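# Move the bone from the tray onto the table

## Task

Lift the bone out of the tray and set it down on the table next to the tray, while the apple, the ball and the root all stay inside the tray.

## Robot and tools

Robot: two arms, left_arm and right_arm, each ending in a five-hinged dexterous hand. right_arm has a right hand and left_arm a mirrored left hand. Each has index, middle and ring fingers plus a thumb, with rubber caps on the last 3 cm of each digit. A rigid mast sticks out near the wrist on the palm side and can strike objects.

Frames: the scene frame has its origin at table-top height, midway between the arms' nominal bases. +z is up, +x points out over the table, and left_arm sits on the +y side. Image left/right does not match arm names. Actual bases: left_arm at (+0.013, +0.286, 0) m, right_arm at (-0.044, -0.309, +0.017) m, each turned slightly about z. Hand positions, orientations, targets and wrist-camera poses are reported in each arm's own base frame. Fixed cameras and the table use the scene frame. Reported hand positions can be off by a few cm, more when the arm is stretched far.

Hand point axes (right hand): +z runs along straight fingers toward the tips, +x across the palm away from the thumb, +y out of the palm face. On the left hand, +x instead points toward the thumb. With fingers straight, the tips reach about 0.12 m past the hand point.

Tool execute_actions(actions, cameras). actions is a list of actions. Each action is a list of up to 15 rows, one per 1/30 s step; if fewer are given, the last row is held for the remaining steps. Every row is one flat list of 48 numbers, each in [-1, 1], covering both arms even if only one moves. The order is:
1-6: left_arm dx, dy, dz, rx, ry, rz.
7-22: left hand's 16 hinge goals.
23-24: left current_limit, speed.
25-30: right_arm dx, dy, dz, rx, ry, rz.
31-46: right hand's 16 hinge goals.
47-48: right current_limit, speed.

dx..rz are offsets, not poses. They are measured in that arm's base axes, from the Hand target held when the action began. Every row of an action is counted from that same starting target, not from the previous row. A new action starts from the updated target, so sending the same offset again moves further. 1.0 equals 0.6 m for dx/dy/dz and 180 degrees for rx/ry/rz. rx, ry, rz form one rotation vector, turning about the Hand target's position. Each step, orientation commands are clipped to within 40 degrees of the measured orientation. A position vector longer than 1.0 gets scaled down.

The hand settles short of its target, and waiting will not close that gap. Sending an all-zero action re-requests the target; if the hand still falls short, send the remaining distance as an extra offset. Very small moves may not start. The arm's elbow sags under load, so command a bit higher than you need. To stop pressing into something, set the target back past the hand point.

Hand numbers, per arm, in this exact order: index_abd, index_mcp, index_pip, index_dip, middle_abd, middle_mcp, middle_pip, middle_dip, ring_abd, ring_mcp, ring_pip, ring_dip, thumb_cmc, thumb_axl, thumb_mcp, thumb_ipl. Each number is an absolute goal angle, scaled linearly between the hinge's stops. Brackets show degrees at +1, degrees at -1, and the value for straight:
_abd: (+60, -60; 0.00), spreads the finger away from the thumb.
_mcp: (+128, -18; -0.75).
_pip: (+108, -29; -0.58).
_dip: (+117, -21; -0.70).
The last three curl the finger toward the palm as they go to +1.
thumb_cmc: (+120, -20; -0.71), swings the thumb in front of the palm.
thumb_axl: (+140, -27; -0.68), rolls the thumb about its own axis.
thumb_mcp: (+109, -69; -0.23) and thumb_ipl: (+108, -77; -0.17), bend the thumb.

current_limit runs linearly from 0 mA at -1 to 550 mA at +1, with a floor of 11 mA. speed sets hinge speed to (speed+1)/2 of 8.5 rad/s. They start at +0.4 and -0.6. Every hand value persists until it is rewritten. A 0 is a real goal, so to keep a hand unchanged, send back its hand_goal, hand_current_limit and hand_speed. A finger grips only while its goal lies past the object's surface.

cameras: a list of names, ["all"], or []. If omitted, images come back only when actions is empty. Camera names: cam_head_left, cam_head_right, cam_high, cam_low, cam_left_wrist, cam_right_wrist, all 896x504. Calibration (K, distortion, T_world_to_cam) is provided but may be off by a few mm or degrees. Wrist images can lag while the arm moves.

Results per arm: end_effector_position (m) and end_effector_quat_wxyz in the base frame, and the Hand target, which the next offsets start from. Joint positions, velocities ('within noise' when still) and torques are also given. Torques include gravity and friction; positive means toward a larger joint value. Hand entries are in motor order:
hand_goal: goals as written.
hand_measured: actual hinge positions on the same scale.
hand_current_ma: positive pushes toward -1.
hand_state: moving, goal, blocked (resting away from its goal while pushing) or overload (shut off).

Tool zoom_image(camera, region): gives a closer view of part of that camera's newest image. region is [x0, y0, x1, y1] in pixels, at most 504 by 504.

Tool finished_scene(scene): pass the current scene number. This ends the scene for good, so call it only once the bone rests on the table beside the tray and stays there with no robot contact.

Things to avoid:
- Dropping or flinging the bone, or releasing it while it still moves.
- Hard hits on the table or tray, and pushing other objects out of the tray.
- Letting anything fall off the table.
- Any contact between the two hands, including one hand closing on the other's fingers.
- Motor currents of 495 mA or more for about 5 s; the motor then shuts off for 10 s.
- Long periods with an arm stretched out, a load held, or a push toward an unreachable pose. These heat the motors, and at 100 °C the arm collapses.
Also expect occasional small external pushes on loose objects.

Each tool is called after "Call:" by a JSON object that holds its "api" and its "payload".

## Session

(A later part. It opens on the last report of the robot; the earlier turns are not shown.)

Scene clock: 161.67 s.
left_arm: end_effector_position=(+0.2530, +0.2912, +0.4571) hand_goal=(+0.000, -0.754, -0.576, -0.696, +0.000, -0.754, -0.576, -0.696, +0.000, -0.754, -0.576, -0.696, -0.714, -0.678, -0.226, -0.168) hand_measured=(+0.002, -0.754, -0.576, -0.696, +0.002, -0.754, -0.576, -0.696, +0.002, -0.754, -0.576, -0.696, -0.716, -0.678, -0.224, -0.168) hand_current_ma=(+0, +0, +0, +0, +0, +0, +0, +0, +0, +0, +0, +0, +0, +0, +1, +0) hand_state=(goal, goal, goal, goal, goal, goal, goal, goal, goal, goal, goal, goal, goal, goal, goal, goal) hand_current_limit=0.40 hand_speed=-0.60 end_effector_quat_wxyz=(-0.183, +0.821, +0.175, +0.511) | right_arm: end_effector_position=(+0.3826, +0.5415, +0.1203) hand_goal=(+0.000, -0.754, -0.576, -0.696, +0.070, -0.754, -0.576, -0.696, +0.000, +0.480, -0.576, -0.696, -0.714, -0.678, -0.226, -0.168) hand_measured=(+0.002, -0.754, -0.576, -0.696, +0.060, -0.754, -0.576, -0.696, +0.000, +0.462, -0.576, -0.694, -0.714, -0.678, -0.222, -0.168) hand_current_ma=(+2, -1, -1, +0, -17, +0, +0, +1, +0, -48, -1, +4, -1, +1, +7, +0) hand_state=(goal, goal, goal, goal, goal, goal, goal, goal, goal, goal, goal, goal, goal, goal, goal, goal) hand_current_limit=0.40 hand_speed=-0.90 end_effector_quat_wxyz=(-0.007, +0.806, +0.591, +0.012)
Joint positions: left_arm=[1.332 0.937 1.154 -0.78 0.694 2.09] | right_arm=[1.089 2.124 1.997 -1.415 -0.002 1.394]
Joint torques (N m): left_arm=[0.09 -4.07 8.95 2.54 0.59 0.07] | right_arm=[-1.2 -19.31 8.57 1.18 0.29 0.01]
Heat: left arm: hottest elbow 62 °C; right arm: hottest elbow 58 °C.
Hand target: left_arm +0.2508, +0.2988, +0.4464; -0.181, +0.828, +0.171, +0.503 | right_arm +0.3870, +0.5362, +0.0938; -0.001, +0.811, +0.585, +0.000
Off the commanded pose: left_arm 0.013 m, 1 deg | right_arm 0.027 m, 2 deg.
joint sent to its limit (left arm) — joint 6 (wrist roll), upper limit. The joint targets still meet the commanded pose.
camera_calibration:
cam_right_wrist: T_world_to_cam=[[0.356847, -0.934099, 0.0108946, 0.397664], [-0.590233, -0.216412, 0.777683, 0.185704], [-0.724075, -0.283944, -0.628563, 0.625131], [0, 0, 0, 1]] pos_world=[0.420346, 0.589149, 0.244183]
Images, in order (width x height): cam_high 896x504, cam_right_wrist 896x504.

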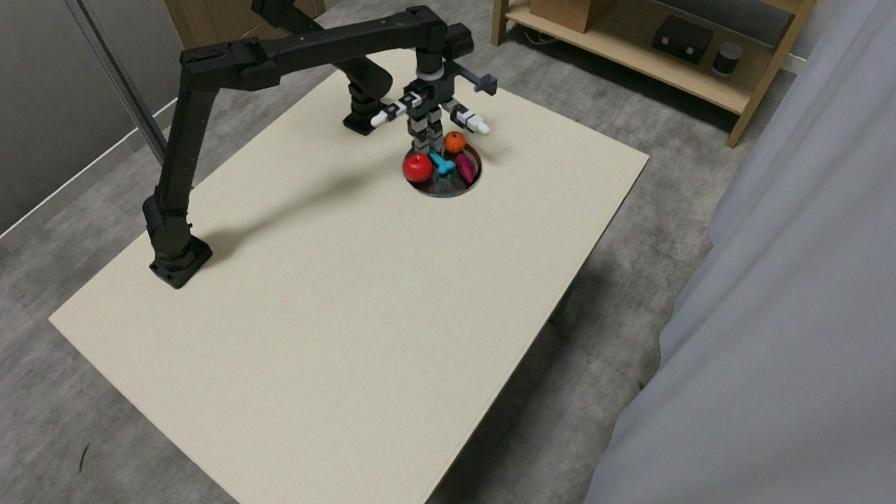

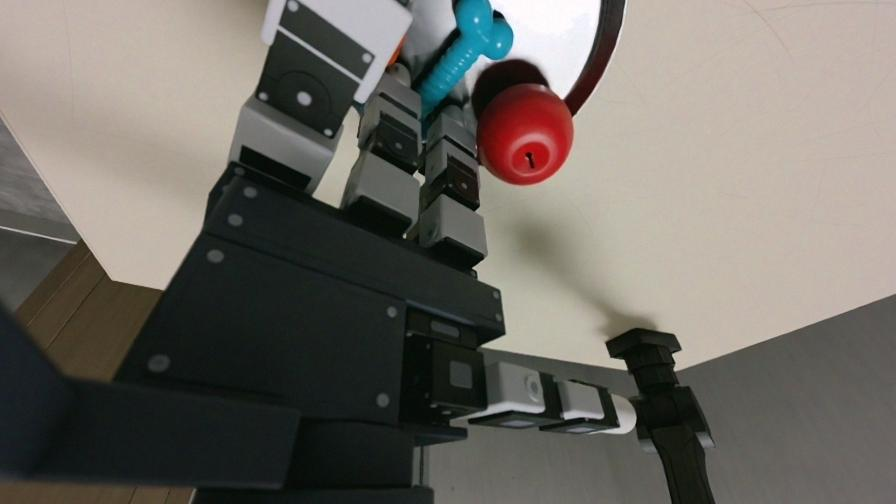

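Call:
{"api": "execute_actions", "payload": {"actions": [[[0,0,0,0,0,0,0,-0.754,-0.576,-0.696,0,-0.754,-0.576,-0.696,0,-0.754,-0.576,-0.696,-0.714,-0.678,-0.226,-0.168,0.4,-0.6,0,0,0.028,0,0,0,0.15,-0.754,-0.576,-0.696,-0.15,-0.754,-0.576,-0.696,0,0.48,-0.576,-0.696,-0.714,-0.678,-0.226,-0.168,0.4,-0.8]],[[0,0,0,0,0,0,0,-0.754,-0.576,-0.696,0,-0.754,-0.576,-0.696,0,-0.754,-0.576,-0.696,-0.714,-0.678,-0.226,-0.168,0.4,-0.6,0,0,0,0,0,0,0.15,-0.754,-0.576,-0.696,-0.15,-0.754,-0.576,-0.696,0,0.48,-0.576,-0.696,-0.714,-0.678,-0.226,-0.168,0.4,-0.8]]], "cameras": ["cam_high", "cam_right_wrist"]}}

Call:
{"api": "zoom_image", "payload": {"camera": "cam_right_wrist", "region": [360, 20, 500, 140]}}

Call:
{"api": "zoom_image", "payload": {"camera": "cam_high", "region": [400, 120, 490, 200]}}

Scene clock: 165.47 s.
left_arm: end_effector_position=(+0.2530, +0.2912, +0.4571) hand_goal=(+0.000, -0.754, -0.576, -0.696, +0.000, -0.754, -0.576, -0.696, +0.000, -0.754, -0.576, -0.696, -0.714, -0.678, -0.226, -0.168) hand_measured=(+0.002, -0.754, -0.576, -0.696, +0.002, -0.754, -0.576, -0.696, +0.002, -0.754, -0.576, -0.696, -0.716, -0.678, -0.224, -0.168) hand_current_ma=(+0, +0, +0, +0, +0, +0, +0, +0, +0, +0, +0, +0, +0, +0, +1, +0) hand_state=(goal, goal, goal, goal, goal, goal, goal, goal, goal, goal, goal, goal, goal, goal, goal, goal) hand_current_limit=0.40 hand_speed=-0.60 end_effector_quat_wxyz=(-0.183, +0.821, +0.175, +0.511) | right_arm: end_effector_position=(+0.3815, +0.5392, +0.1206) hand_goal=(+0.150, -0.754, -0.576, -0.696, -0.150, -0.754, -0.576, -0.696, +0.000, +0.480, -0.576, -0.696, -0.714, -0.678, -0.226, -0.168) hand_measured=(+0.054, -0.754, -0.576, -0.696, -0.020, -0.754, -0.576, -0.696, +0.000, +0.462, -0.576, -0.694, -0.714, -0.678, -0.222, -0.168) hand_current_ma=(-303, +0, -1, +0, +385, +0, +0, +1, +0, -48, -1, +4, -1, +1, +7, +0) hand_state=(blocked, goal, goal, goal, blocked, goal, goal, goal, goal, goal, goal, goal, goal, goal, goal, goal) hand_current_limit=0.40 hand_speed=-0.80 end_effector_quat_wxyz=(-0.005, +0.806, +0.591, +0.008)
Joint positions: left_arm=[1.332 0.937 1.154 -0.78 0.694 2.09] | right_arm=[1.089 2.124 1.997 -1.425 -0.001 1.394]
Joint torques (N m): left_arm=[-0.09 -3.96 8.98 2.5 0.59 0.07] | right_arm=[-1.2 -19.84 11.34 0.18 0.26 0.01]
Heat: left arm: hottest elbow 62 °C; right arm: hottest elbow 58 °C.
Hand target: left_arm +0.2508, +0.2988, +0.4464; -0.181, +0.828, +0.171, +0.503 | right_arm +0.3869, +0.5361, +0.1106; -0.001, +0.811, +0.585, +0.000
Off the commanded pose: left_arm 0.013 m, 1 deg | right_arm 0.012 m, 1 deg.
joint sent to its limit (left arm) — joint 6 (wrist roll), upper limit. The joint targets still meet the commanded pose.
camera_calibration:
cam_right_wrist: T_world_to_cam=[[0.356816, -0.934, 0.0180433, 0.394925], [-0.587255, -0.209245, 0.781887, 0.178796], [-0.726507, -0.289586, -0.623159, 0.627328], [0, 0, 0, 1]] pos_world=[0.419841, 0.587938, 0.244001]
Images, in order (width x height): cam_high 896x504, cam_right_wrist 896x504.

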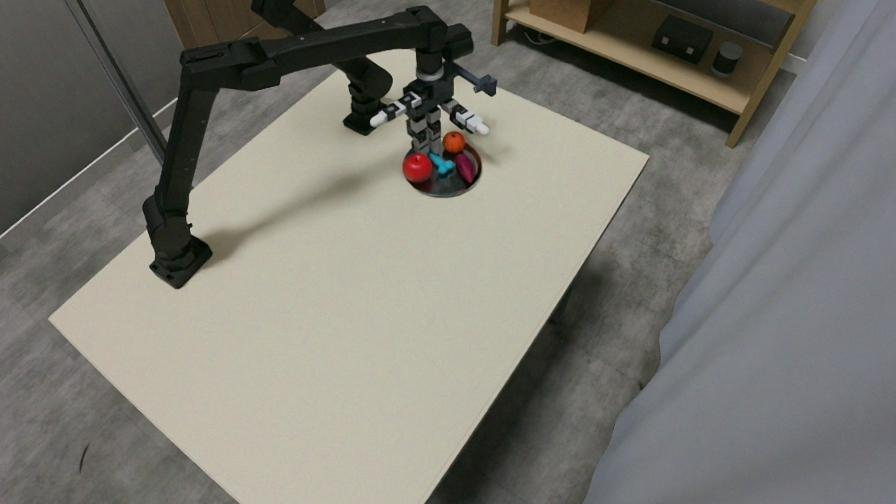

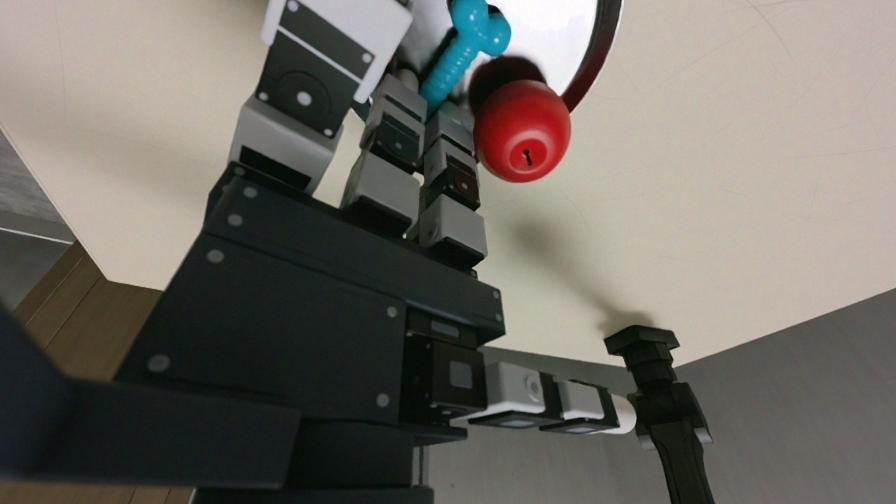

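Scaled by 3.600 from the camera's 896x504 image, which has a finer 1280x720 frame.

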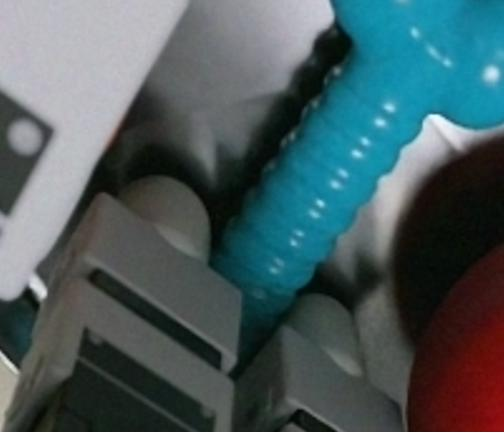

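Scaled by 5.600 from the camera's 896x504 image, which has a finer 1280x720 frame.

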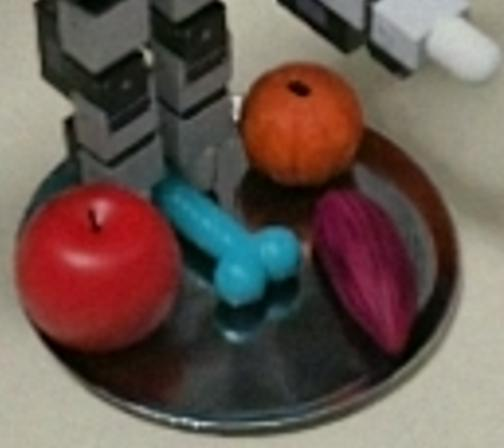

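Call:
{"api": "execute_actions", "payload": {"actions": [[[0,0,0,0,0,0,0,-0.754,-0.576,-0.696,0,-0.754,-0.576,-0.696,0,-0.754,-0.576,-0.696,-0.714,-0.678,-0.226,-0.168,0.4,-0.6,0,0,0.05,0,0,0,0.15,-0.754,-0.576,-0.696,-0.15,-0.754,-0.576,-0.696,0,0.48,-0.576,-0.696,-0.714,-0.678,-0.226,-0.168,0.4,-0.8]],[[0,0,0,0,0,0,0,-0.754,-0.576,-0.696,0,-0.754,-0.576,-0.696,0,-0.754,-0.576,-0.696,-0.714,-0.678,-0.226,-0.168,0.4,-0.6,0,0,0.06,0,0,0,0.15,-0.754,-0.576,-0.696,-0.15,-0.754,-0.576,-0.696,0,0.48,-0.576,-0.696,-0.714,-0.678,-0.226,-0.168,0.4,-0.8]]], "cameras": ["cam_high", "cam_right_wrist", "cam_low"]}}

Call:
{"api": "zoom_image", "payload": {"camera": "cam_high", "region": [380, 90, 500, 210]}}

Call:
{"api": "zoom_image", "payload": {"camera": "cam_low", "region": [290, 150, 410, 270]}}

Scene clock: 169.27 s.
left_arm: end_effector_position=(+0.2530, +0.2912, +0.4571) hand_goal=(+0.000, -0.754, -0.576, -0.696, +0.000, -0.754, -0.576, -0.696, +0.000, -0.754, -0.576, -0.696, -0.714, -0.678, -0.226, -0.168) hand_measured=(+0.002, -0.754, -0.576, -0.696, +0.002, -0.754, -0.576, -0.696, +0.002, -0.754, -0.576, -0.696, -0.716, -0.678, -0.224, -0.168) hand_current_ma=(+0, +0, +0, +0, +0, +0, +0, +0, +0, +0, +0, +0, +0, +0, +1, +0) hand_state=(goal, goal, goal, goal, goal, goal, goal, goal, goal, goal, goal, goal, goal, goal, goal, goal) hand_current_limit=0.40 hand_speed=-0.60 end_effector_quat_wxyz=(-0.183, +0.821, +0.175, +0.511) | right_arm: end_effector_position=(+0.3761, +0.5289, +0.1590) hand_goal=(+0.150, -0.754, -0.576, -0.696, -0.150, -0.754, -0.576, -0.696, +0.000, +0.480, -0.576, -0.696, -0.714, -0.678, -0.226, -0.168) hand_measured=(+0.058, -0.754, -0.576, -0.696, -0.020, -0.754, -0.576, -0.696, +0.000, +0.462, -0.576, -0.694, -0.714, -0.678, -0.222, -0.168) hand_current_ma=(-291, +0, -1, +0, +385, +1, +0, +0, +0, -48, -1, +4, -1, +1, +7, +0) hand_state=(blocked, goal, goal, goal, blocked, goal, goal, goal, goal, goal, goal, goal, goal, goal, goal, goal) hand_current_limit=0.40 hand_speed=-0.80 end_effector_quat_wxyz=(+0.008, +0.806, +0.591, -0.018)
Joint positions: left_arm=[1.332 0.937 1.154 -0.78 0.694 2.09] | right_arm=[1.089 2.124 2.096 -1.583 -0.001 1.394]
Joint torques (N m): left_arm=[0.09 -4.01 8.95 2.5 0.6 0.07] | right_arm=[-1.2 -21.07 15.36 0.09 0.27 0.01]
Heat: left arm: hottest elbow 61 °C; right arm: hottest elbow 59 °C.
Hand target: left_arm +0.2508, +0.2988, +0.4464; -0.181, +0.828, +0.171, +0.503 | right_arm +0.3870, +0.5362, +0.1768; -0.001, +0.811, +0.585, +0.000
Off the commanded pose: left_arm 0.013 m, 1 deg | right_arm 0.022 m, 3 deg.
joint sent to its limit (left arm) — joint 6 (wrist roll), upper limit. The joint targets still meet the commanded pose.
camera_calibration:
cam_right_wrist: T_world_to_cam=[[0.357924, -0.932017, 0.0568725, 0.378929], [-0.565565, -0.167925, 0.807426, 0.109426], [-0.742984, -0.321163, -0.587221, 0.661455], [0, 0, 0, 1]] pos_world=[0.41771, 0.583978, 0.278517]
Images, in order (width x height): cam_high 896x504, cam_low 896x504, cam_right_wrist 896x504.

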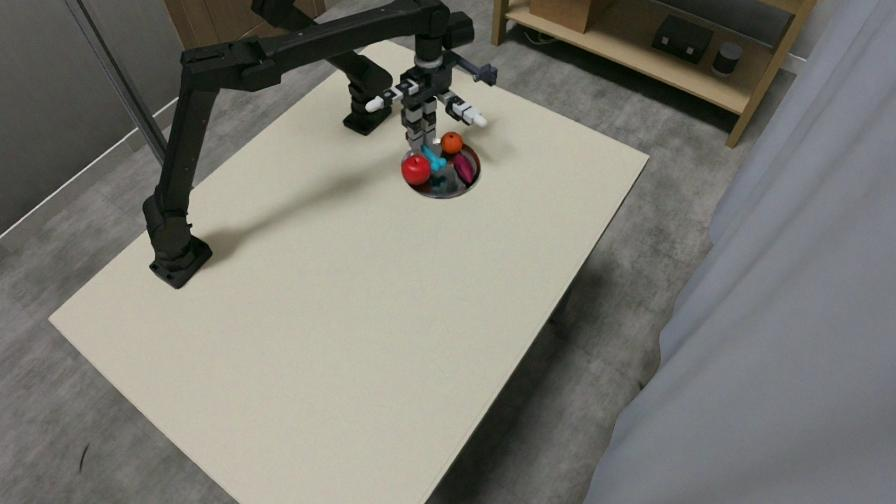

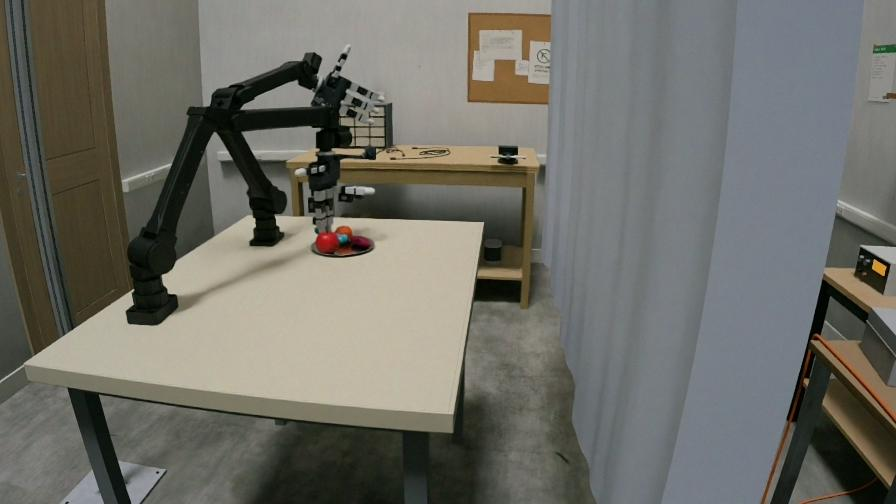

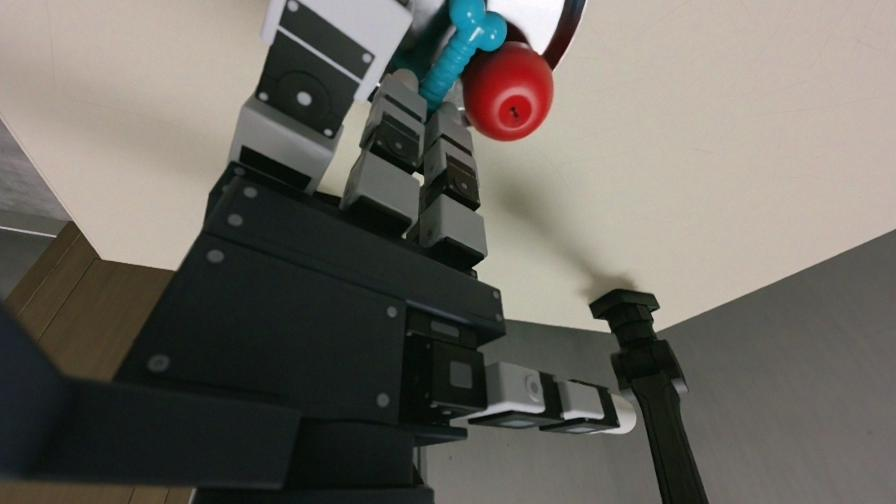

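Scaled by 4.200 from the camera's 896x504 image, which has a finer 1280x720 frame.

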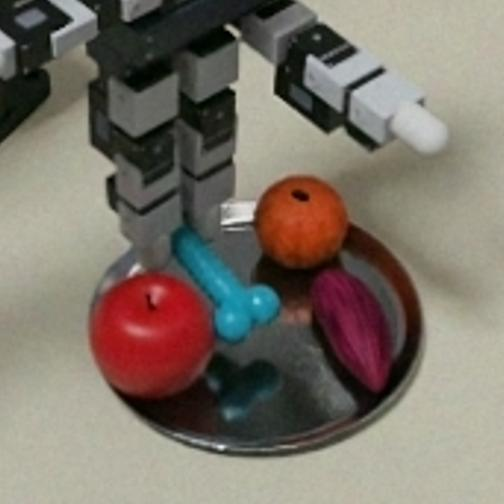

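Scaled by 4.200 from the camera's 896x504 image, which has a finer 1280x720 frame.

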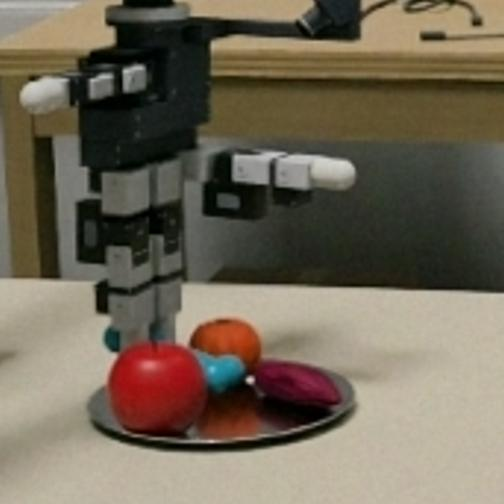

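Call:
{"api": "execute_actions", "payload": {"actions": [[[0,0,0,0,0,0,0,-0.754,-0.576,-0.696,0,-0.754,-0.576,-0.696,0,-0.754,-0.576,-0.696,-0.714,-0.678,-0.226,-0.168,0.4,-0.6,0,0,0.08,0,0,0,0.15,-0.754,-0.576,-0.696,-0.15,-0.754,-0.576,-0.696,0,0.48,-0.576,-0.696,-0.714,-0.678,-0.226,-0.168,0.4,-0.8]],[[0,0,0,0,0,0,0,-0.754,-0.576,-0.696,0,-0.754,-0.576,-0.696,0,-0.754,-0.576,-0.696,-0.714,-0.678,-0.226,-0.168,0.4,-0.6,0,0,0.07,0,0,0,0.15,-0.754,-0.576,-0.696,-0.15,-0.754,-0.576,-0.696,0,0.48,-0.576,-0.696,-0.714,-0.678,-0.226,-0.168,0.4,-0.8]]], "cameras": ["cam_high", "cam_right_wrist", "cam_low"]}}

Call:
{"api": "zoom_image", "payload": {"camera": "cam_low", "region": [290, 150, 410, 270]}}

Scene clock: 173.17 s.
left_arm: end_effector_position=(+0.2530, +0.2912, +0.4571) hand_goal=(+0.000, -0.754, -0.576, -0.696, +0.000, -0.754, -0.576, -0.696, +0.000, -0.754, -0.576, -0.696, -0.714, -0.678, -0.226, -0.168) hand_measured=(+0.002, -0.754, -0.576, -0.696, +0.002, -0.754, -0.576, -0.696, +0.002, -0.754, -0.576, -0.696, -0.716, -0.678, -0.224, -0.168) hand_current_ma=(+0, +0, +0, +0, +0, +0, +0, +0, +0, +0, +0, +0, +0, +0, +1, +0) hand_state=(goal, goal, goal, goal, goal, goal, goal, goal, goal, goal, goal, goal, goal, goal, goal, goal) hand_current_limit=0.40 hand_speed=-0.60 end_effector_quat_wxyz=(-0.183, +0.821, +0.175, +0.511) | right_arm: end_effector_position=(+0.3797, +0.5310, +0.2432) hand_goal=(+0.150, -0.754, -0.576, -0.696, -0.150, -0.754, -0.576, -0.696, +0.000, +0.480, -0.576, -0.696, -0.714, -0.678, -0.226, -0.168) hand_measured=(+0.058, -0.754, -0.576, -0.696, -0.020, -0.754, -0.576, -0.696, +0.000, +0.462, -0.576, -0.694, -0.714, -0.678, -0.222, -0.168) hand_current_ma=(-291, +0, -1, +0, +385, +1, +0, +0, +0, -48, -1, +4, -1, +1, +8, +0) hand_state=(blocked, goal, goal, goal, blocked, goal, goal, goal, goal, goal, goal, goal, goal, goal, goal, goal) hand_current_limit=0.40 hand_speed=-0.80 end_effector_quat_wxyz=(-0.004, +0.806, +0.591, +0.020)
Joint positions: left_arm=[1.332 0.937 1.154 -0.78 0.694 2.09] | right_arm=[1.088 2.085 2.251 -1.696 0.01 1.394]
Joint torques (N m): left_arm=[0.15 -3.96 8.98 2.5 0.59 0.07] | right_arm=[-0.85 -22.01 14.99 0.14 0.39 -0.09]
Heat: left arm: hottest elbow 61 °C; right arm: hottest elbow 59 °C.
Hand target: left_arm +0.2508, +0.2988, +0.4464; -0.181, +0.828, +0.171, +0.503 | right_arm +0.3870, +0.5362, +0.2668; -0.001, +0.811, +0.585, +0.000
Off the commanded pose: left_arm 0.013 m, 1 deg | right_arm 0.025 m, 3 deg.
joint sent to its limit (left arm) — joint 6 (wrist roll), upper limit. The joint targets still meet the commanded pose.
joint sent to its limit (right arm) — joint 4 (wrist pitch), lower limit. The joint targets are off in orientation, not in position.
camera_calibration:
cam_right_wrist: T_world_to_cam=[[0.355908, -0.934449, 0.0116147, 0.38793], [-0.602892, -0.220095, 0.766863, 0.0955203], [-0.714038, -0.279935, -0.641706, 0.694562], [0, 0, 0, 1]] pos_world=[0.415465, 0.577957, 0.367948]
Images, in order (width x height): cam_high 896x504, cam_low 896x504, cam_right_wrist 896x504.

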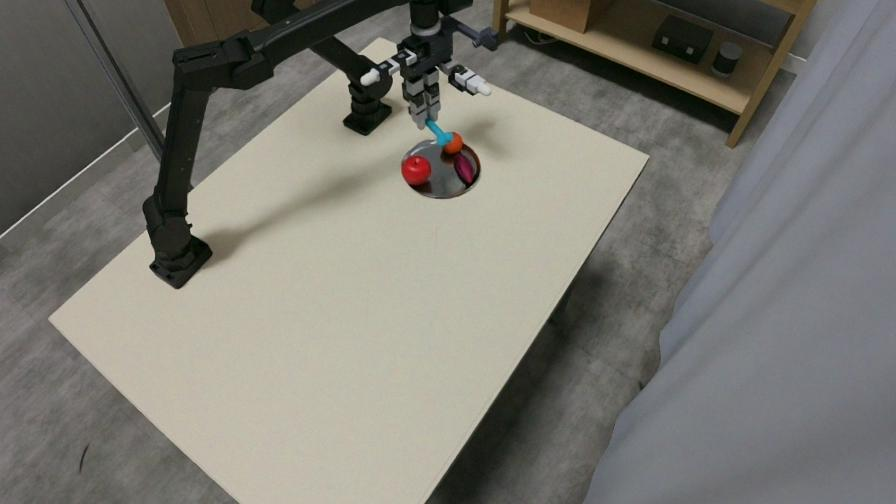

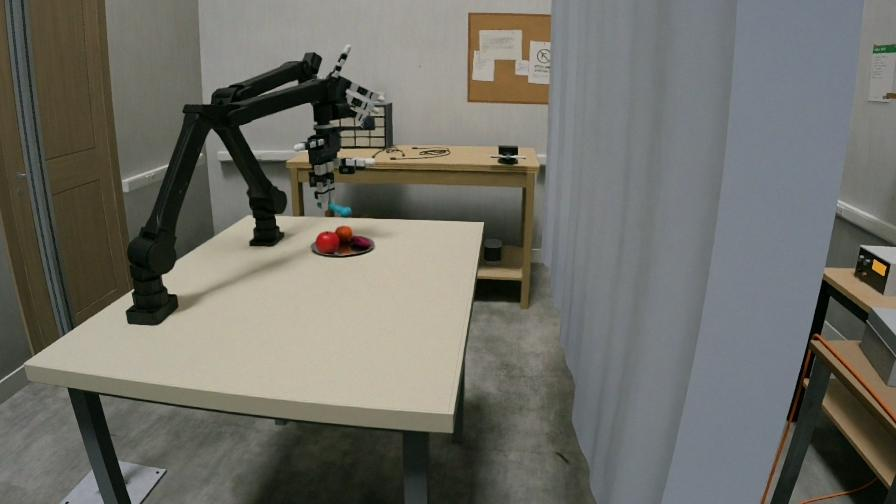

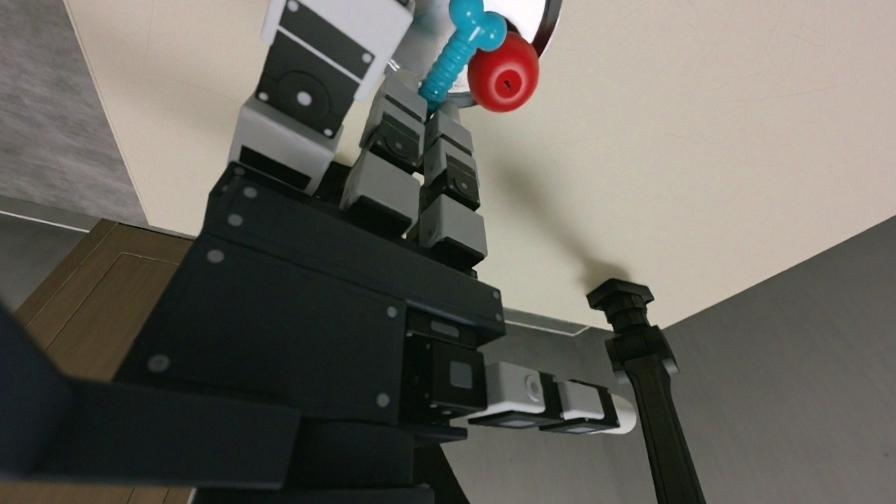

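Scaled by 4.200 from the camera's 896x504 image, which has a finer 1280x720 frame.

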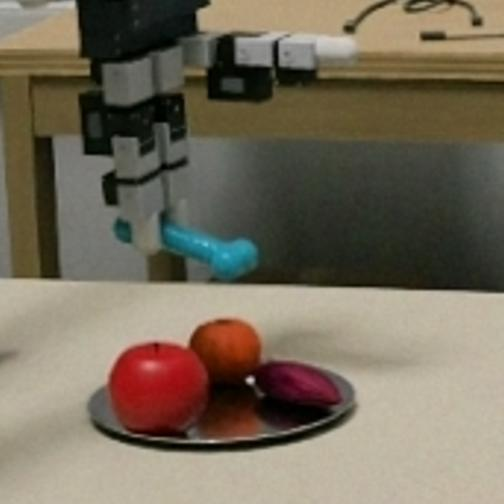

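Call:
{"api": "execute_actions", "payload": {"actions": [[[0,0,0,0,0,0,0,-0.754,-0.576,-0.696,0,-0.754,-0.576,-0.696,0,-0.754,-0.576,-0.696,-0.714,-0.678,-0.226,-0.168,0.4,-0.6,-0.004,-0.06,0,0,0,0,0.15,-0.754,-0.576,-0.696,-0.15,-0.754,-0.576,-0.696,0,0.48,-0.576,-0.696,-0.714,-0.678,-0.226,-0.168,0.4,-0.8]],[[0,0,0,0,0,0,0,-0.754,-0.576,-0.696,0,-0.754,-0.576,-0.696,0,-0.754,-0.576,-0.696,-0.714,-0.678,-0.226,-0.168,0.4,-0.6,-0.0053,-0.1,0,0,0,0,0.15,-0.754,-0.576,-0.696,-0.15,-0.754,-0.576,-0.696,0,0.48,-0.576,-0.696,-0.714,-0.678,-0.226,-0.168,0.4,-0.8]],[[0,0,0,0,0,0,0,-0.754,-0.576,-0.696,0,-0.754,-0.576,-0.696,0,-0.754,-0.576,-0.696,-0.714,-0.678,-0.226,-0.168,0.4,-0.6,-0.006,-0.11,0,0,0,0,0.15,-0.754,-0.576,-0.696,-0.15,-0.754,-0.576,-0.696,0,0.48,-0.576,-0.696,-0.714,-0.678,-0.226,-0.168,0.4,-0.8]],[[0,0,0,0,0,0,0,-0.754,-0.576,-0.696,0,-0.754,-0.576,-0.696,0,-0.754,-0.576,-0.696,-0.714,-0.678,-0.226,-0.168,0.4,-0.6,-0.006,-0.1,-0.04,0,0,0,0.15,-0.754,-0.576,-0.696,-0.15,-0.754,-0.576,-0.696,0,0.48,-0.576,-0.696,-0.714,-0.678,-0.226,-0.168,0.4,-0.8]],[[0,0,0,0,0,0,0,-0.754,-0.576,-0.696,0,-0.754,-0.576,-0.696,0,-0.754,-0.576,-0.696,-0.714,-0.678,-0.226,-0.168,0.4,-0.6,0,0,-0.09,0,0,0,0.15,-0.754,-0.576,-0.696,-0.15,-0.754,-0.576,-0.696,0,0.48,-0.576,-0.696,-0.714,-0.678,-0.226,-0.168,0.4,-0.8]]], "cameras": ["cam_head_left", "cam_high", "cam_low"]}}

Call:
{"api": "zoom_image", "payload": {"camera": "cam_low", "region": [270, 150, 410, 290]}}

Scene clock: 179.70 s.
left_arm: end_effector_position=(+0.2530, +0.2912, +0.4571) hand_goal=(+0.000, -0.754, -0.576, -0.696, +0.000, -0.754, -0.576, -0.696, +0.000, -0.754, -0.576, -0.696, -0.714, -0.678, -0.226, -0.168) hand_measured=(+0.002, -0.754, -0.576, -0.696, +0.002, -0.754, -0.576, -0.696, +0.002, -0.754, -0.576, -0.696, -0.716, -0.678, -0.224, -0.168) hand_current_ma=(+0, +0, +0, +0, +0, +0, +0, +0, +0, +0, +0, +0, +0, +0, +1, +0) hand_state=(goal, goal, goal, goal, goal, goal, goal, goal, goal, goal, goal, goal, goal, goal, goal, goal) hand_current_limit=0.40 hand_speed=-0.60 end_effector_quat_wxyz=(-0.183, +0.821, +0.175, +0.511) | right_arm: end_effector_position=(+0.3714, +0.3101, +0.1893) hand_goal=(+0.150, -0.754, -0.576, -0.696, -0.150, -0.754, -0.576, -0.696, +0.000, +0.480, -0.576, -0.696, -0.714, -0.678, -0.226, -0.168) hand_measured=(+0.058, -0.754, -0.576, -0.696, -0.020, -0.754, -0.576, -0.696, +0.000, +0.464, -0.576, -0.694, -0.714, -0.678, -0.222, -0.168) hand_current_ma=(-291, -1, -1, +0, +385, +1, +0, +0, +0, -45, -1, +4, +0, +1, +8, +0) hand_state=(blocked, goal, goal, goal, blocked, goal, goal, goal, goal, goal, goal, goal, goal, goal, goal, goal) hand_current_limit=0.40 hand_speed=-0.80 end_effector_quat_wxyz=(+0.001, +0.816, +0.579, -0.004)
Joint positions: left_arm=[1.332 0.937 1.154 -0.78 0.694 2.09] | right_arm=[0.878 1.582 1.394 -1.39 -0.001 1.215]
Joint torques (N m): left_arm=[-0.03 -3.96 8.98 2.51 0.59 0.06] | right_arm=[-0.56 -13.33 10.86 0.65 0.25 -0.21]
Heat: left arm: hottest elbow 60 °C; right arm: hottest elbow 59 °C.
Hand target: left_arm +0.2508, +0.2988, +0.4464; -0.181, +0.828, +0.171, +0.503 | right_arm +0.3741, +0.3142, +0.1887; -0.001, +0.811, +0.585, +0.000
Off the commanded pose: left_arm 0.013 m, 1 deg | right_arm 0.005 m, 1 deg.
joint sent to its limit (left arm) — joint 6 (wrist roll), upper limit. The joint targets still meet the commanded pose.
Images, in order (width x height): cam_head_left 896x504, cam_high 896x504, cam_low 896x504.

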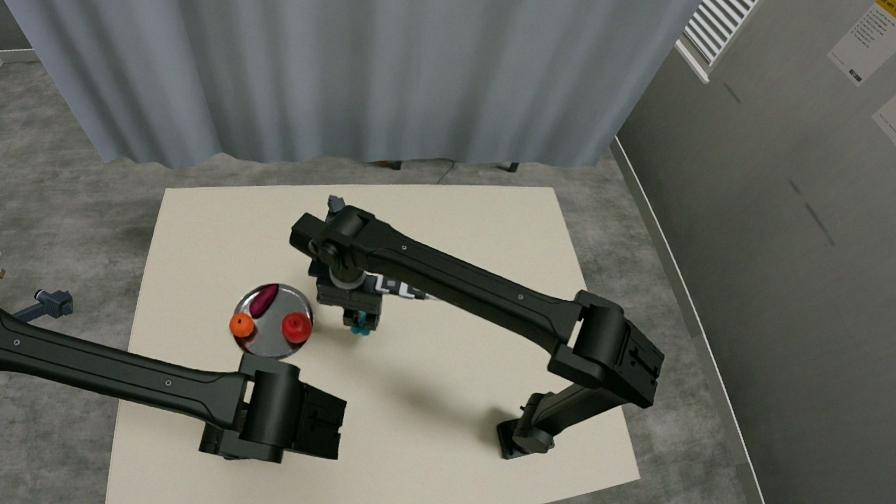

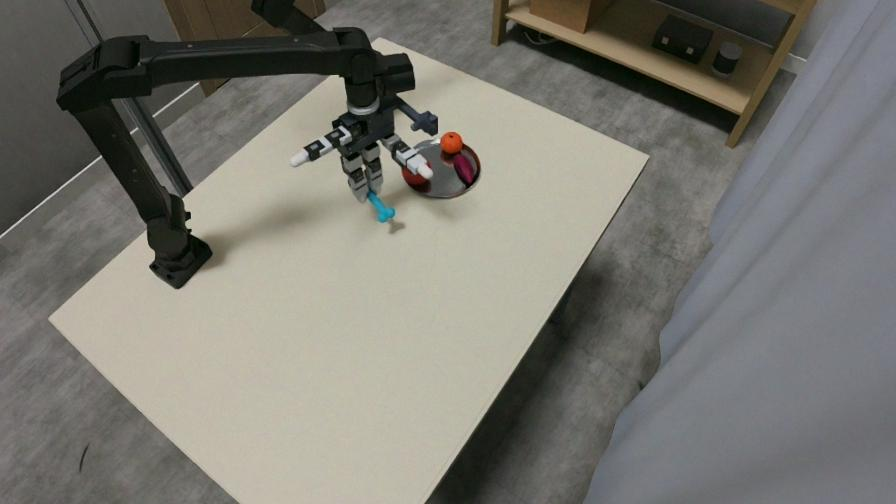

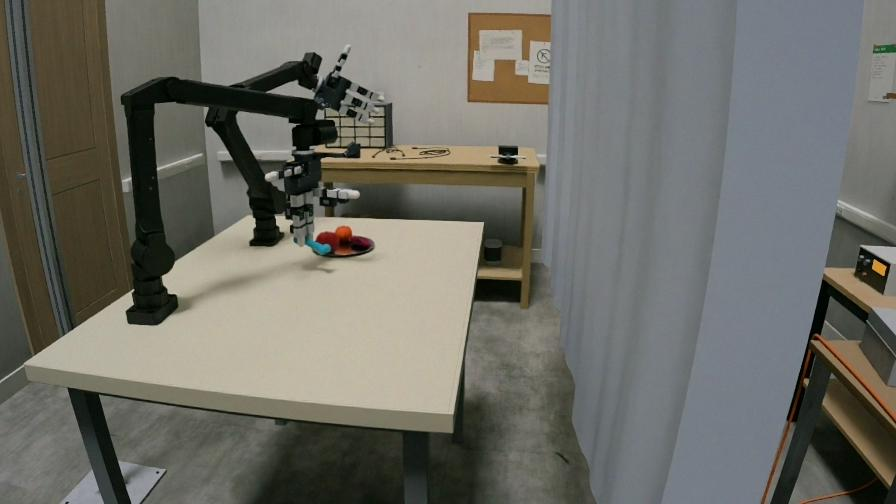

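Scaled by 3.600 from the camera's 896x504 image, which has a finer 1280x720 frame.

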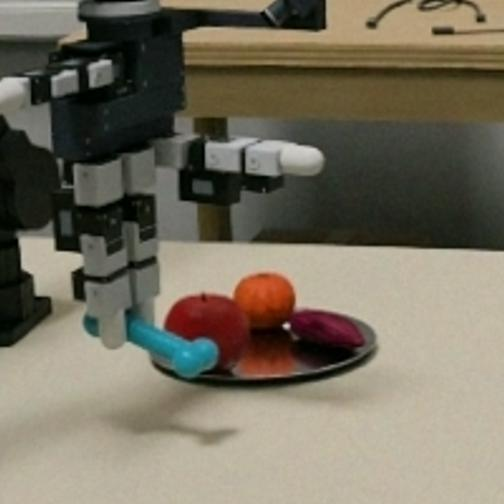

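Call:
{"api": "execute_actions", "payload": {"actions": [[[0,0,0,0,0,0,0,-0.754,-0.576,-0.696,0,-0.754,-0.576,-0.696,0,-0.754,-0.576,-0.696,-0.714,-0.678,-0.226,-0.168,0.4,-0.6,0,0,-0.06,0,0,0,0.15,-0.754,-0.576,-0.696,-0.15,-0.754,-0.576,-0.696,0,0.48,-0.576,-0.696,-0.714,-0.678,-0.226,-0.168,0.4,-0.8]],[[0,0,0,0,0,0,0,-0.754,-0.576,-0.696,0,-0.754,-0.576,-0.696,0,-0.754,-0.576,-0.696,-0.714,-0.678,-0.226,-0.168,0.4,-0.6,0,0,-0.025,0,0,0,0.15,-0.754,-0.576,-0.696,-0.15,-0.754,-0.576,-0.696,0,0.48,-0.576,-0.696,-0.714,-0.678,-0.226,-0.168,0.4,-0.8]]], "cameras": ["cam_high", "cam_low"]}}

Call:
{"api": "zoom_image", "payload": {"camera": "cam_low", "region": [270, 180, 410, 290]}}

Scene clock: 184.63 s.
left_arm: end_effector_position=(+0.2530, +0.2912, +0.4571) hand_goal=(+0.000, -0.754, -0.576, -0.696, +0.000, -0.754, -0.576, -0.696, +0.000, -0.754, -0.576, -0.696, -0.714, -0.678, -0.226, -0.168) hand_measured=(+0.002, -0.754, -0.576, -0.696, +0.002, -0.754, -0.576, -0.696, +0.002, -0.754, -0.576, -0.696, -0.716, -0.678, -0.224, -0.168) hand_current_ma=(+0, +0, +0, +0, +0, +0, +0, +0, +0, +0, +0, +0, +0, +0, +1, +0) hand_state=(goal, goal, goal, goal, goal, goal, goal, goal, goal, goal, goal, goal, goal, goal, goal, goal) hand_current_limit=0.40 hand_speed=-0.60 end_effector_quat_wxyz=(-0.183, +0.821, +0.175, +0.511) | right_arm: end_effector_position=(+0.3728, +0.3118, +0.1449) hand_goal=(+0.150, -0.754, -0.576, -0.696, -0.150, -0.754, -0.576, -0.696, +0.000, +0.480, -0.576, -0.696, -0.714, -0.678, -0.226, -0.168) hand_measured=(+0.058, -0.754, -0.576, -0.696, -0.020, -0.754, -0.576, -0.696, +0.000, +0.464, -0.576, -0.694, -0.714, -0.678, -0.222, -0.168) hand_current_ma=(-291, -1, -1, +0, +385, +1, +0, +0, +0, -45, -1, +4, +0, +1, +8, +0) hand_state=(blocked, goal, goal, goal, blocked, goal, goal, goal, goal, goal, goal, goal, goal, goal, goal, goal) hand_current_limit=0.40 hand_speed=-0.80 end_effector_quat_wxyz=(-0.001, +0.815, +0.579, +0.004)
Joint positions: left_arm=[1.332 0.937 1.154 -0.78 0.694 2.09] | right_arm=[0.878 1.606 1.303 -1.259 -0.001 1.214]
Joint torques (N m): left_arm=[0.03 -3.96 8.96 2.52 0.59 0.07] | right_arm=[-0.32 -12.86 9.94 0.68 0.25 -0.17]
Heat: left arm: hottest elbow 60 °C; right arm: hottest elbow 58 °C.
Hand target: left_arm +0.2508, +0.2988, +0.4464; -0.181, +0.828, +0.171, +0.503 | right_arm +0.3741, +0.3142, +0.1376; -0.001, +0.811, +0.585, +0.000
Off the commanded pose: left_arm 0.013 m, 1 deg | right_arm 0.008 m, 1 deg.
joint sent to its limit (left arm) — joint 6 (wrist roll), upper limit. The joint targets still meet the commanded pose.
Images, in order (width x height): cam_high 896x504, cam_low 896x504.

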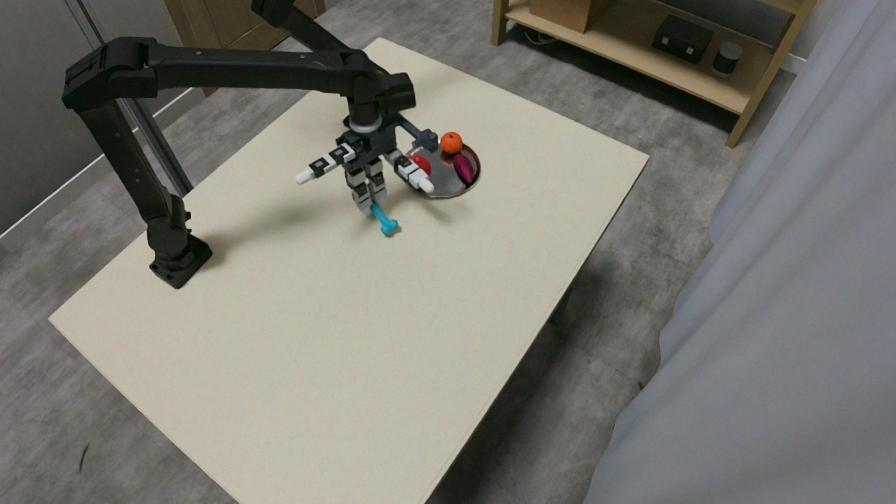

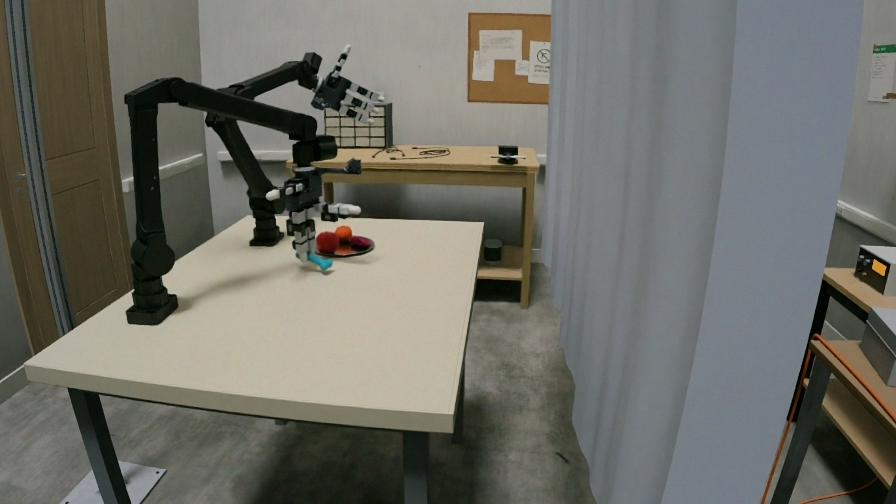

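Scaled by 3.600 from the camera's 896x504 image, which has a finer 1280x720 frame.

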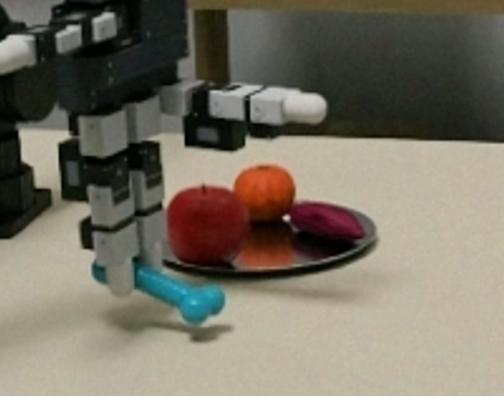

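Call:
{"api": "execute_actions", "payload": {"actions": [[[0,0,0,0,0,0,0,-0.754,-0.576,-0.696,0,-0.754,-0.576,-0.696,0,-0.754,-0.576,-0.696,-0.714,-0.678,-0.226,-0.168,0.4,-0.6,0,0,-0.02,0,0,0,0.15,-0.754,-0.576,-0.696,-0.15,-0.754,-0.576,-0.696,0,0.48,-0.576,-0.696,-0.714,-0.678,-0.226,-0.168,0.4,-0.8]],[[0,0,0,0,0,0,0,-0.754,-0.576,-0.696,0,-0.754,-0.576,-0.696,0,-0.754,-0.576,-0.696,-0.714,-0.678,-0.226,-0.168,0.4,-0.6,0,0,-0.02,0,0,0,0.15,-0.754,-0.576,-0.696,-0.15,-0.754,-0.576,-0.696,0,0.48,-0.576,-0.696,-0.714,-0.678,-0.226,-0.168,0.4,-0.8]]], "cameras": ["cam_high", "cam_low"]}}

Call:
{"api": "zoom_image", "payload": {"camera": "cam_low", "region": [270, 180, 410, 290]}}

Scene clock: 187.70 s.
left_arm: end_effector_position=(+0.2530, +0.2912, +0.4571) hand_goal=(+0.000, -0.754, -0.576, -0.696, +0.000, -0.754, -0.576, -0.696, +0.000, -0.754, -0.576, -0.696, -0.714, -0.678, -0.226, -0.168) hand_measured=(+0.002, -0.754, -0.576, -0.696, +0.002, -0.754, -0.576, -0.696, +0.002, -0.754, -0.576, -0.696, -0.716, -0.678, -0.224, -0.168) hand_current_ma=(+0, +0, +0, +0, +0, +0, +0, +0, +0, +0, +0, +0, +0, +0, +1, +0) hand_state=(goal, goal, goal, goal, goal, goal, goal, goal, goal, goal, goal, goal, goal, goal, goal, goal) hand_current_limit=0.40 hand_speed=-0.60 end_effector_quat_wxyz=(-0.183, +0.821, +0.175, +0.511) | right_arm: end_effector_position=(+0.3731, +0.3123, +0.1223) hand_goal=(+0.150, -0.754, -0.576, -0.696, -0.150, -0.754, -0.576, -0.696, +0.000, +0.480, -0.576, -0.696, -0.714, -0.678, -0.226, -0.168) hand_measured=(+0.058, -0.754, -0.576, -0.696, -0.020, -0.756, -0.576, -0.696, +0.000, +0.464, -0.576, -0.694, -0.714, -0.678, -0.222, -0.168) hand_current_ma=(-291, -1, -1, +0, +385, -2, +0, +0, +0, -45, -1, +4, +0, +1, +8, +0) hand_state=(blocked, goal, goal, goal, blocked, goal, goal, goal, goal, goal, goal, goal, goal, goal, goal, goal) hand_current_limit=0.40 hand_speed=-0.80 end_effector_quat_wxyz=(-0.002, +0.815, +0.579, +0.005)
Joint positions: left_arm=[1.332 0.937 1.154 -0.78 0.694 2.09] | right_arm=[0.878 1.625 1.264 -1.199 -0.001 1.214]
Joint torques (N m): left_arm=[0.03 -4.13 8.99 2.51 0.59 0.08] | right_arm=[0.32 -12.81 9.57 0.73 0.26 -0.17]
Heat: left arm: hottest elbow 59 °C; right arm: hottest elbow 58 °C.
Hand target: left_arm +0.2508, +0.2988, +0.4464; -0.181, +0.828, +0.171, +0.503 | right_arm +0.3741, +0.3142, +0.1136; +0.000, +0.811, +0.585, +0.000
Off the commanded pose: left_arm 0.013 m, 1 deg | right_arm 0.009 m, 1 deg.
joint sent to its limit (left arm) — joint 6 (wrist roll), upper limit. The joint targets still meet the commanded pose.
Images, in order (width x height): cam_high 896x504, cam_low 896x504.

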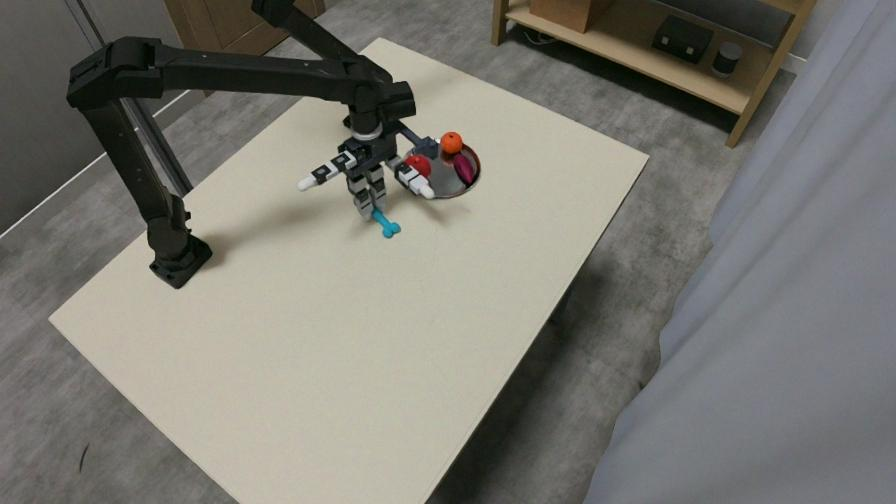

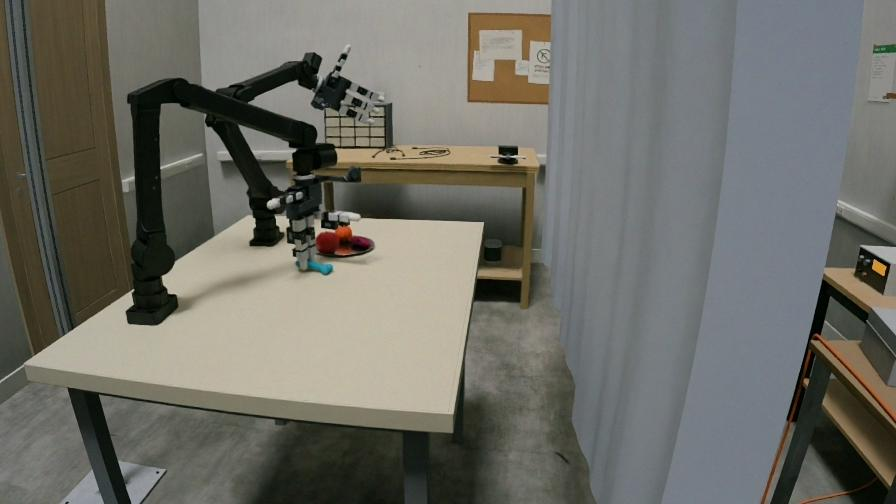

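Scaled by 3.600 from the camera's 896x504 image, which has a finer 1280x720 frame.

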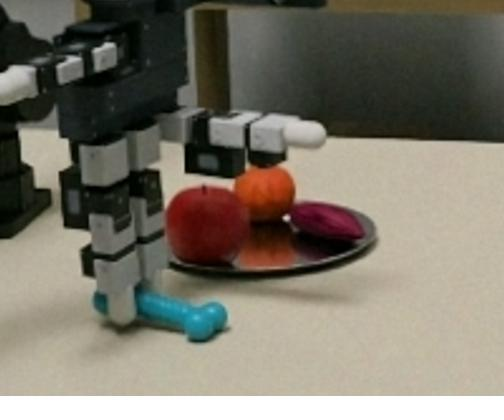

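Call:
{"api": "execute_actions", "payload": {"actions": [[[0,0,0,0,0,0,0,-0.754,-0.576,-0.696,0,-0.754,-0.576,-0.696,0,-0.754,-0.576,-0.696,-0.714,-0.678,-0.226,-0.168,0.4,-0.6,0,0,-0.016,0,0,0,0.15,-0.754,-0.576,-0.696,-0.15,-0.754,-0.576,-0.696,0,0.48,-0.576,-0.696,-0.714,-0.678,-0.226,-0.168,0.4,-0.8]]], "cameras": ["cam_low"]}}

Call:
{"api": "zoom_image", "payload": {"camera": "cam_low", "region": [280, 220, 360, 290]}}

Scene clock: 189.87 s.
left_arm: end_effector_position=(+0.2530, +0.2912, +0.4571) hand_goal=(+0.000, -0.754, -0.576, -0.696, +0.000, -0.754, -0.576, -0.696, +0.000, -0.754, -0.576, -0.696, -0.714, -0.678, -0.226, -0.168) hand_measured=(+0.002, -0.754, -0.576, -0.696, +0.002, -0.754, -0.576, -0.696, +0.002, -0.754, -0.576, -0.696, -0.716, -0.678, -0.224, -0.168) hand_current_ma=(+0, +0, +0, +0, +0, +0, +0, +0, +0, +0, +0, +0, +0, +0, +1, +0) hand_state=(goal, goal, goal, goal, goal, goal, goal, goal, goal, goal, goal, goal, goal, goal, goal, goal) hand_current_limit=0.40 hand_speed=-0.60 end_effector_quat_wxyz=(-0.183, +0.821, +0.175, +0.511) | right_arm: end_effector_position=(+0.3729, +0.3125, +0.1144) hand_goal=(+0.150, -0.754, -0.576, -0.696, -0.150, -0.754, -0.576, -0.696, +0.000, +0.480, -0.576, -0.696, -0.714, -0.678, -0.226, -0.168) hand_measured=(+0.058, -0.758, -0.578, -0.696, -0.022, -0.758, -0.578, -0.696, +0.000, +0.464, -0.576, -0.694, -0.714, -0.678, -0.222, -0.168) hand_current_ma=(-291, -9, -3, +0, +385, -9, -3, +0, +0, -45, -1, +4, +0, +1, +8, +0) hand_state=(blocked, goal, goal, goal, blocked, goal, goal, goal, goal, goal, goal, goal, goal, goal, goal, goal) hand_current_limit=0.40 hand_speed=-0.80 end_effector_quat_wxyz=(-0.003, +0.815, +0.579, +0.006)
Joint positions: left_arm=[1.332 0.937 1.154 -0.78 0.694 2.09] | right_arm=[0.878 1.632 1.25 -1.177 -0.003 1.214]
Joint torques (N m): left_arm=[0.03 -4.07 8.95 2.51 0.59 0.06] | right_arm=[-0.32 -12.51 9.31 0.81 0.32 -0.17]
Heat: left arm: hottest elbow 59 °C; right arm: hottest elbow 58 °C.
Hand target: left_arm +0.2508, +0.2988, +0.4464; -0.181, +0.828, +0.171, +0.503 | right_arm +0.3741, +0.3143, +0.1041; -0.001, +0.811, +0.585, +0.000
Off the commanded pose: left_arm 0.013 m, 1 deg | right_arm 0.011 m, 1 deg.
joint sent to its limit (left arm) — joint 6 (wrist roll), upper limit. The joint targets still meet the commanded pose.
Images, in order (width x height): cam_low 896x504.

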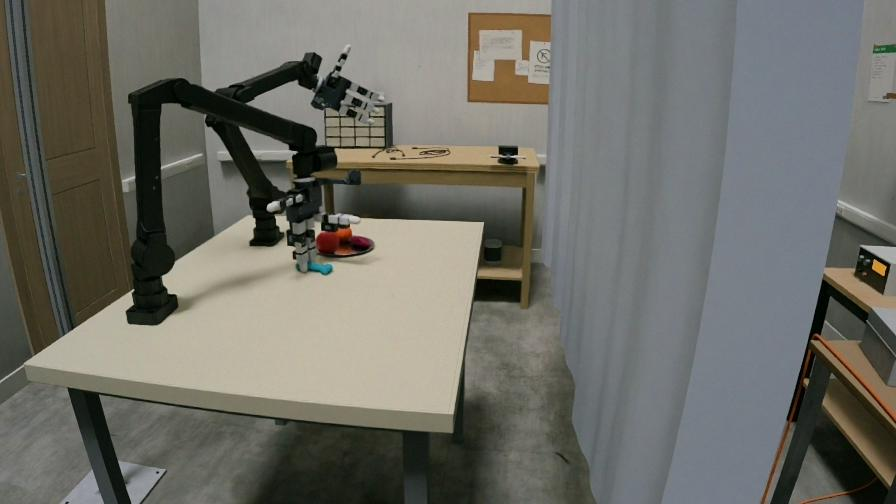

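Scaled by 6.300 from the camera's 896x504 image, which has a finer 1280x720 frame.

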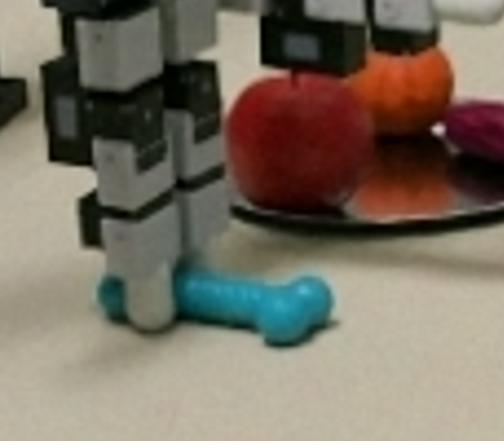

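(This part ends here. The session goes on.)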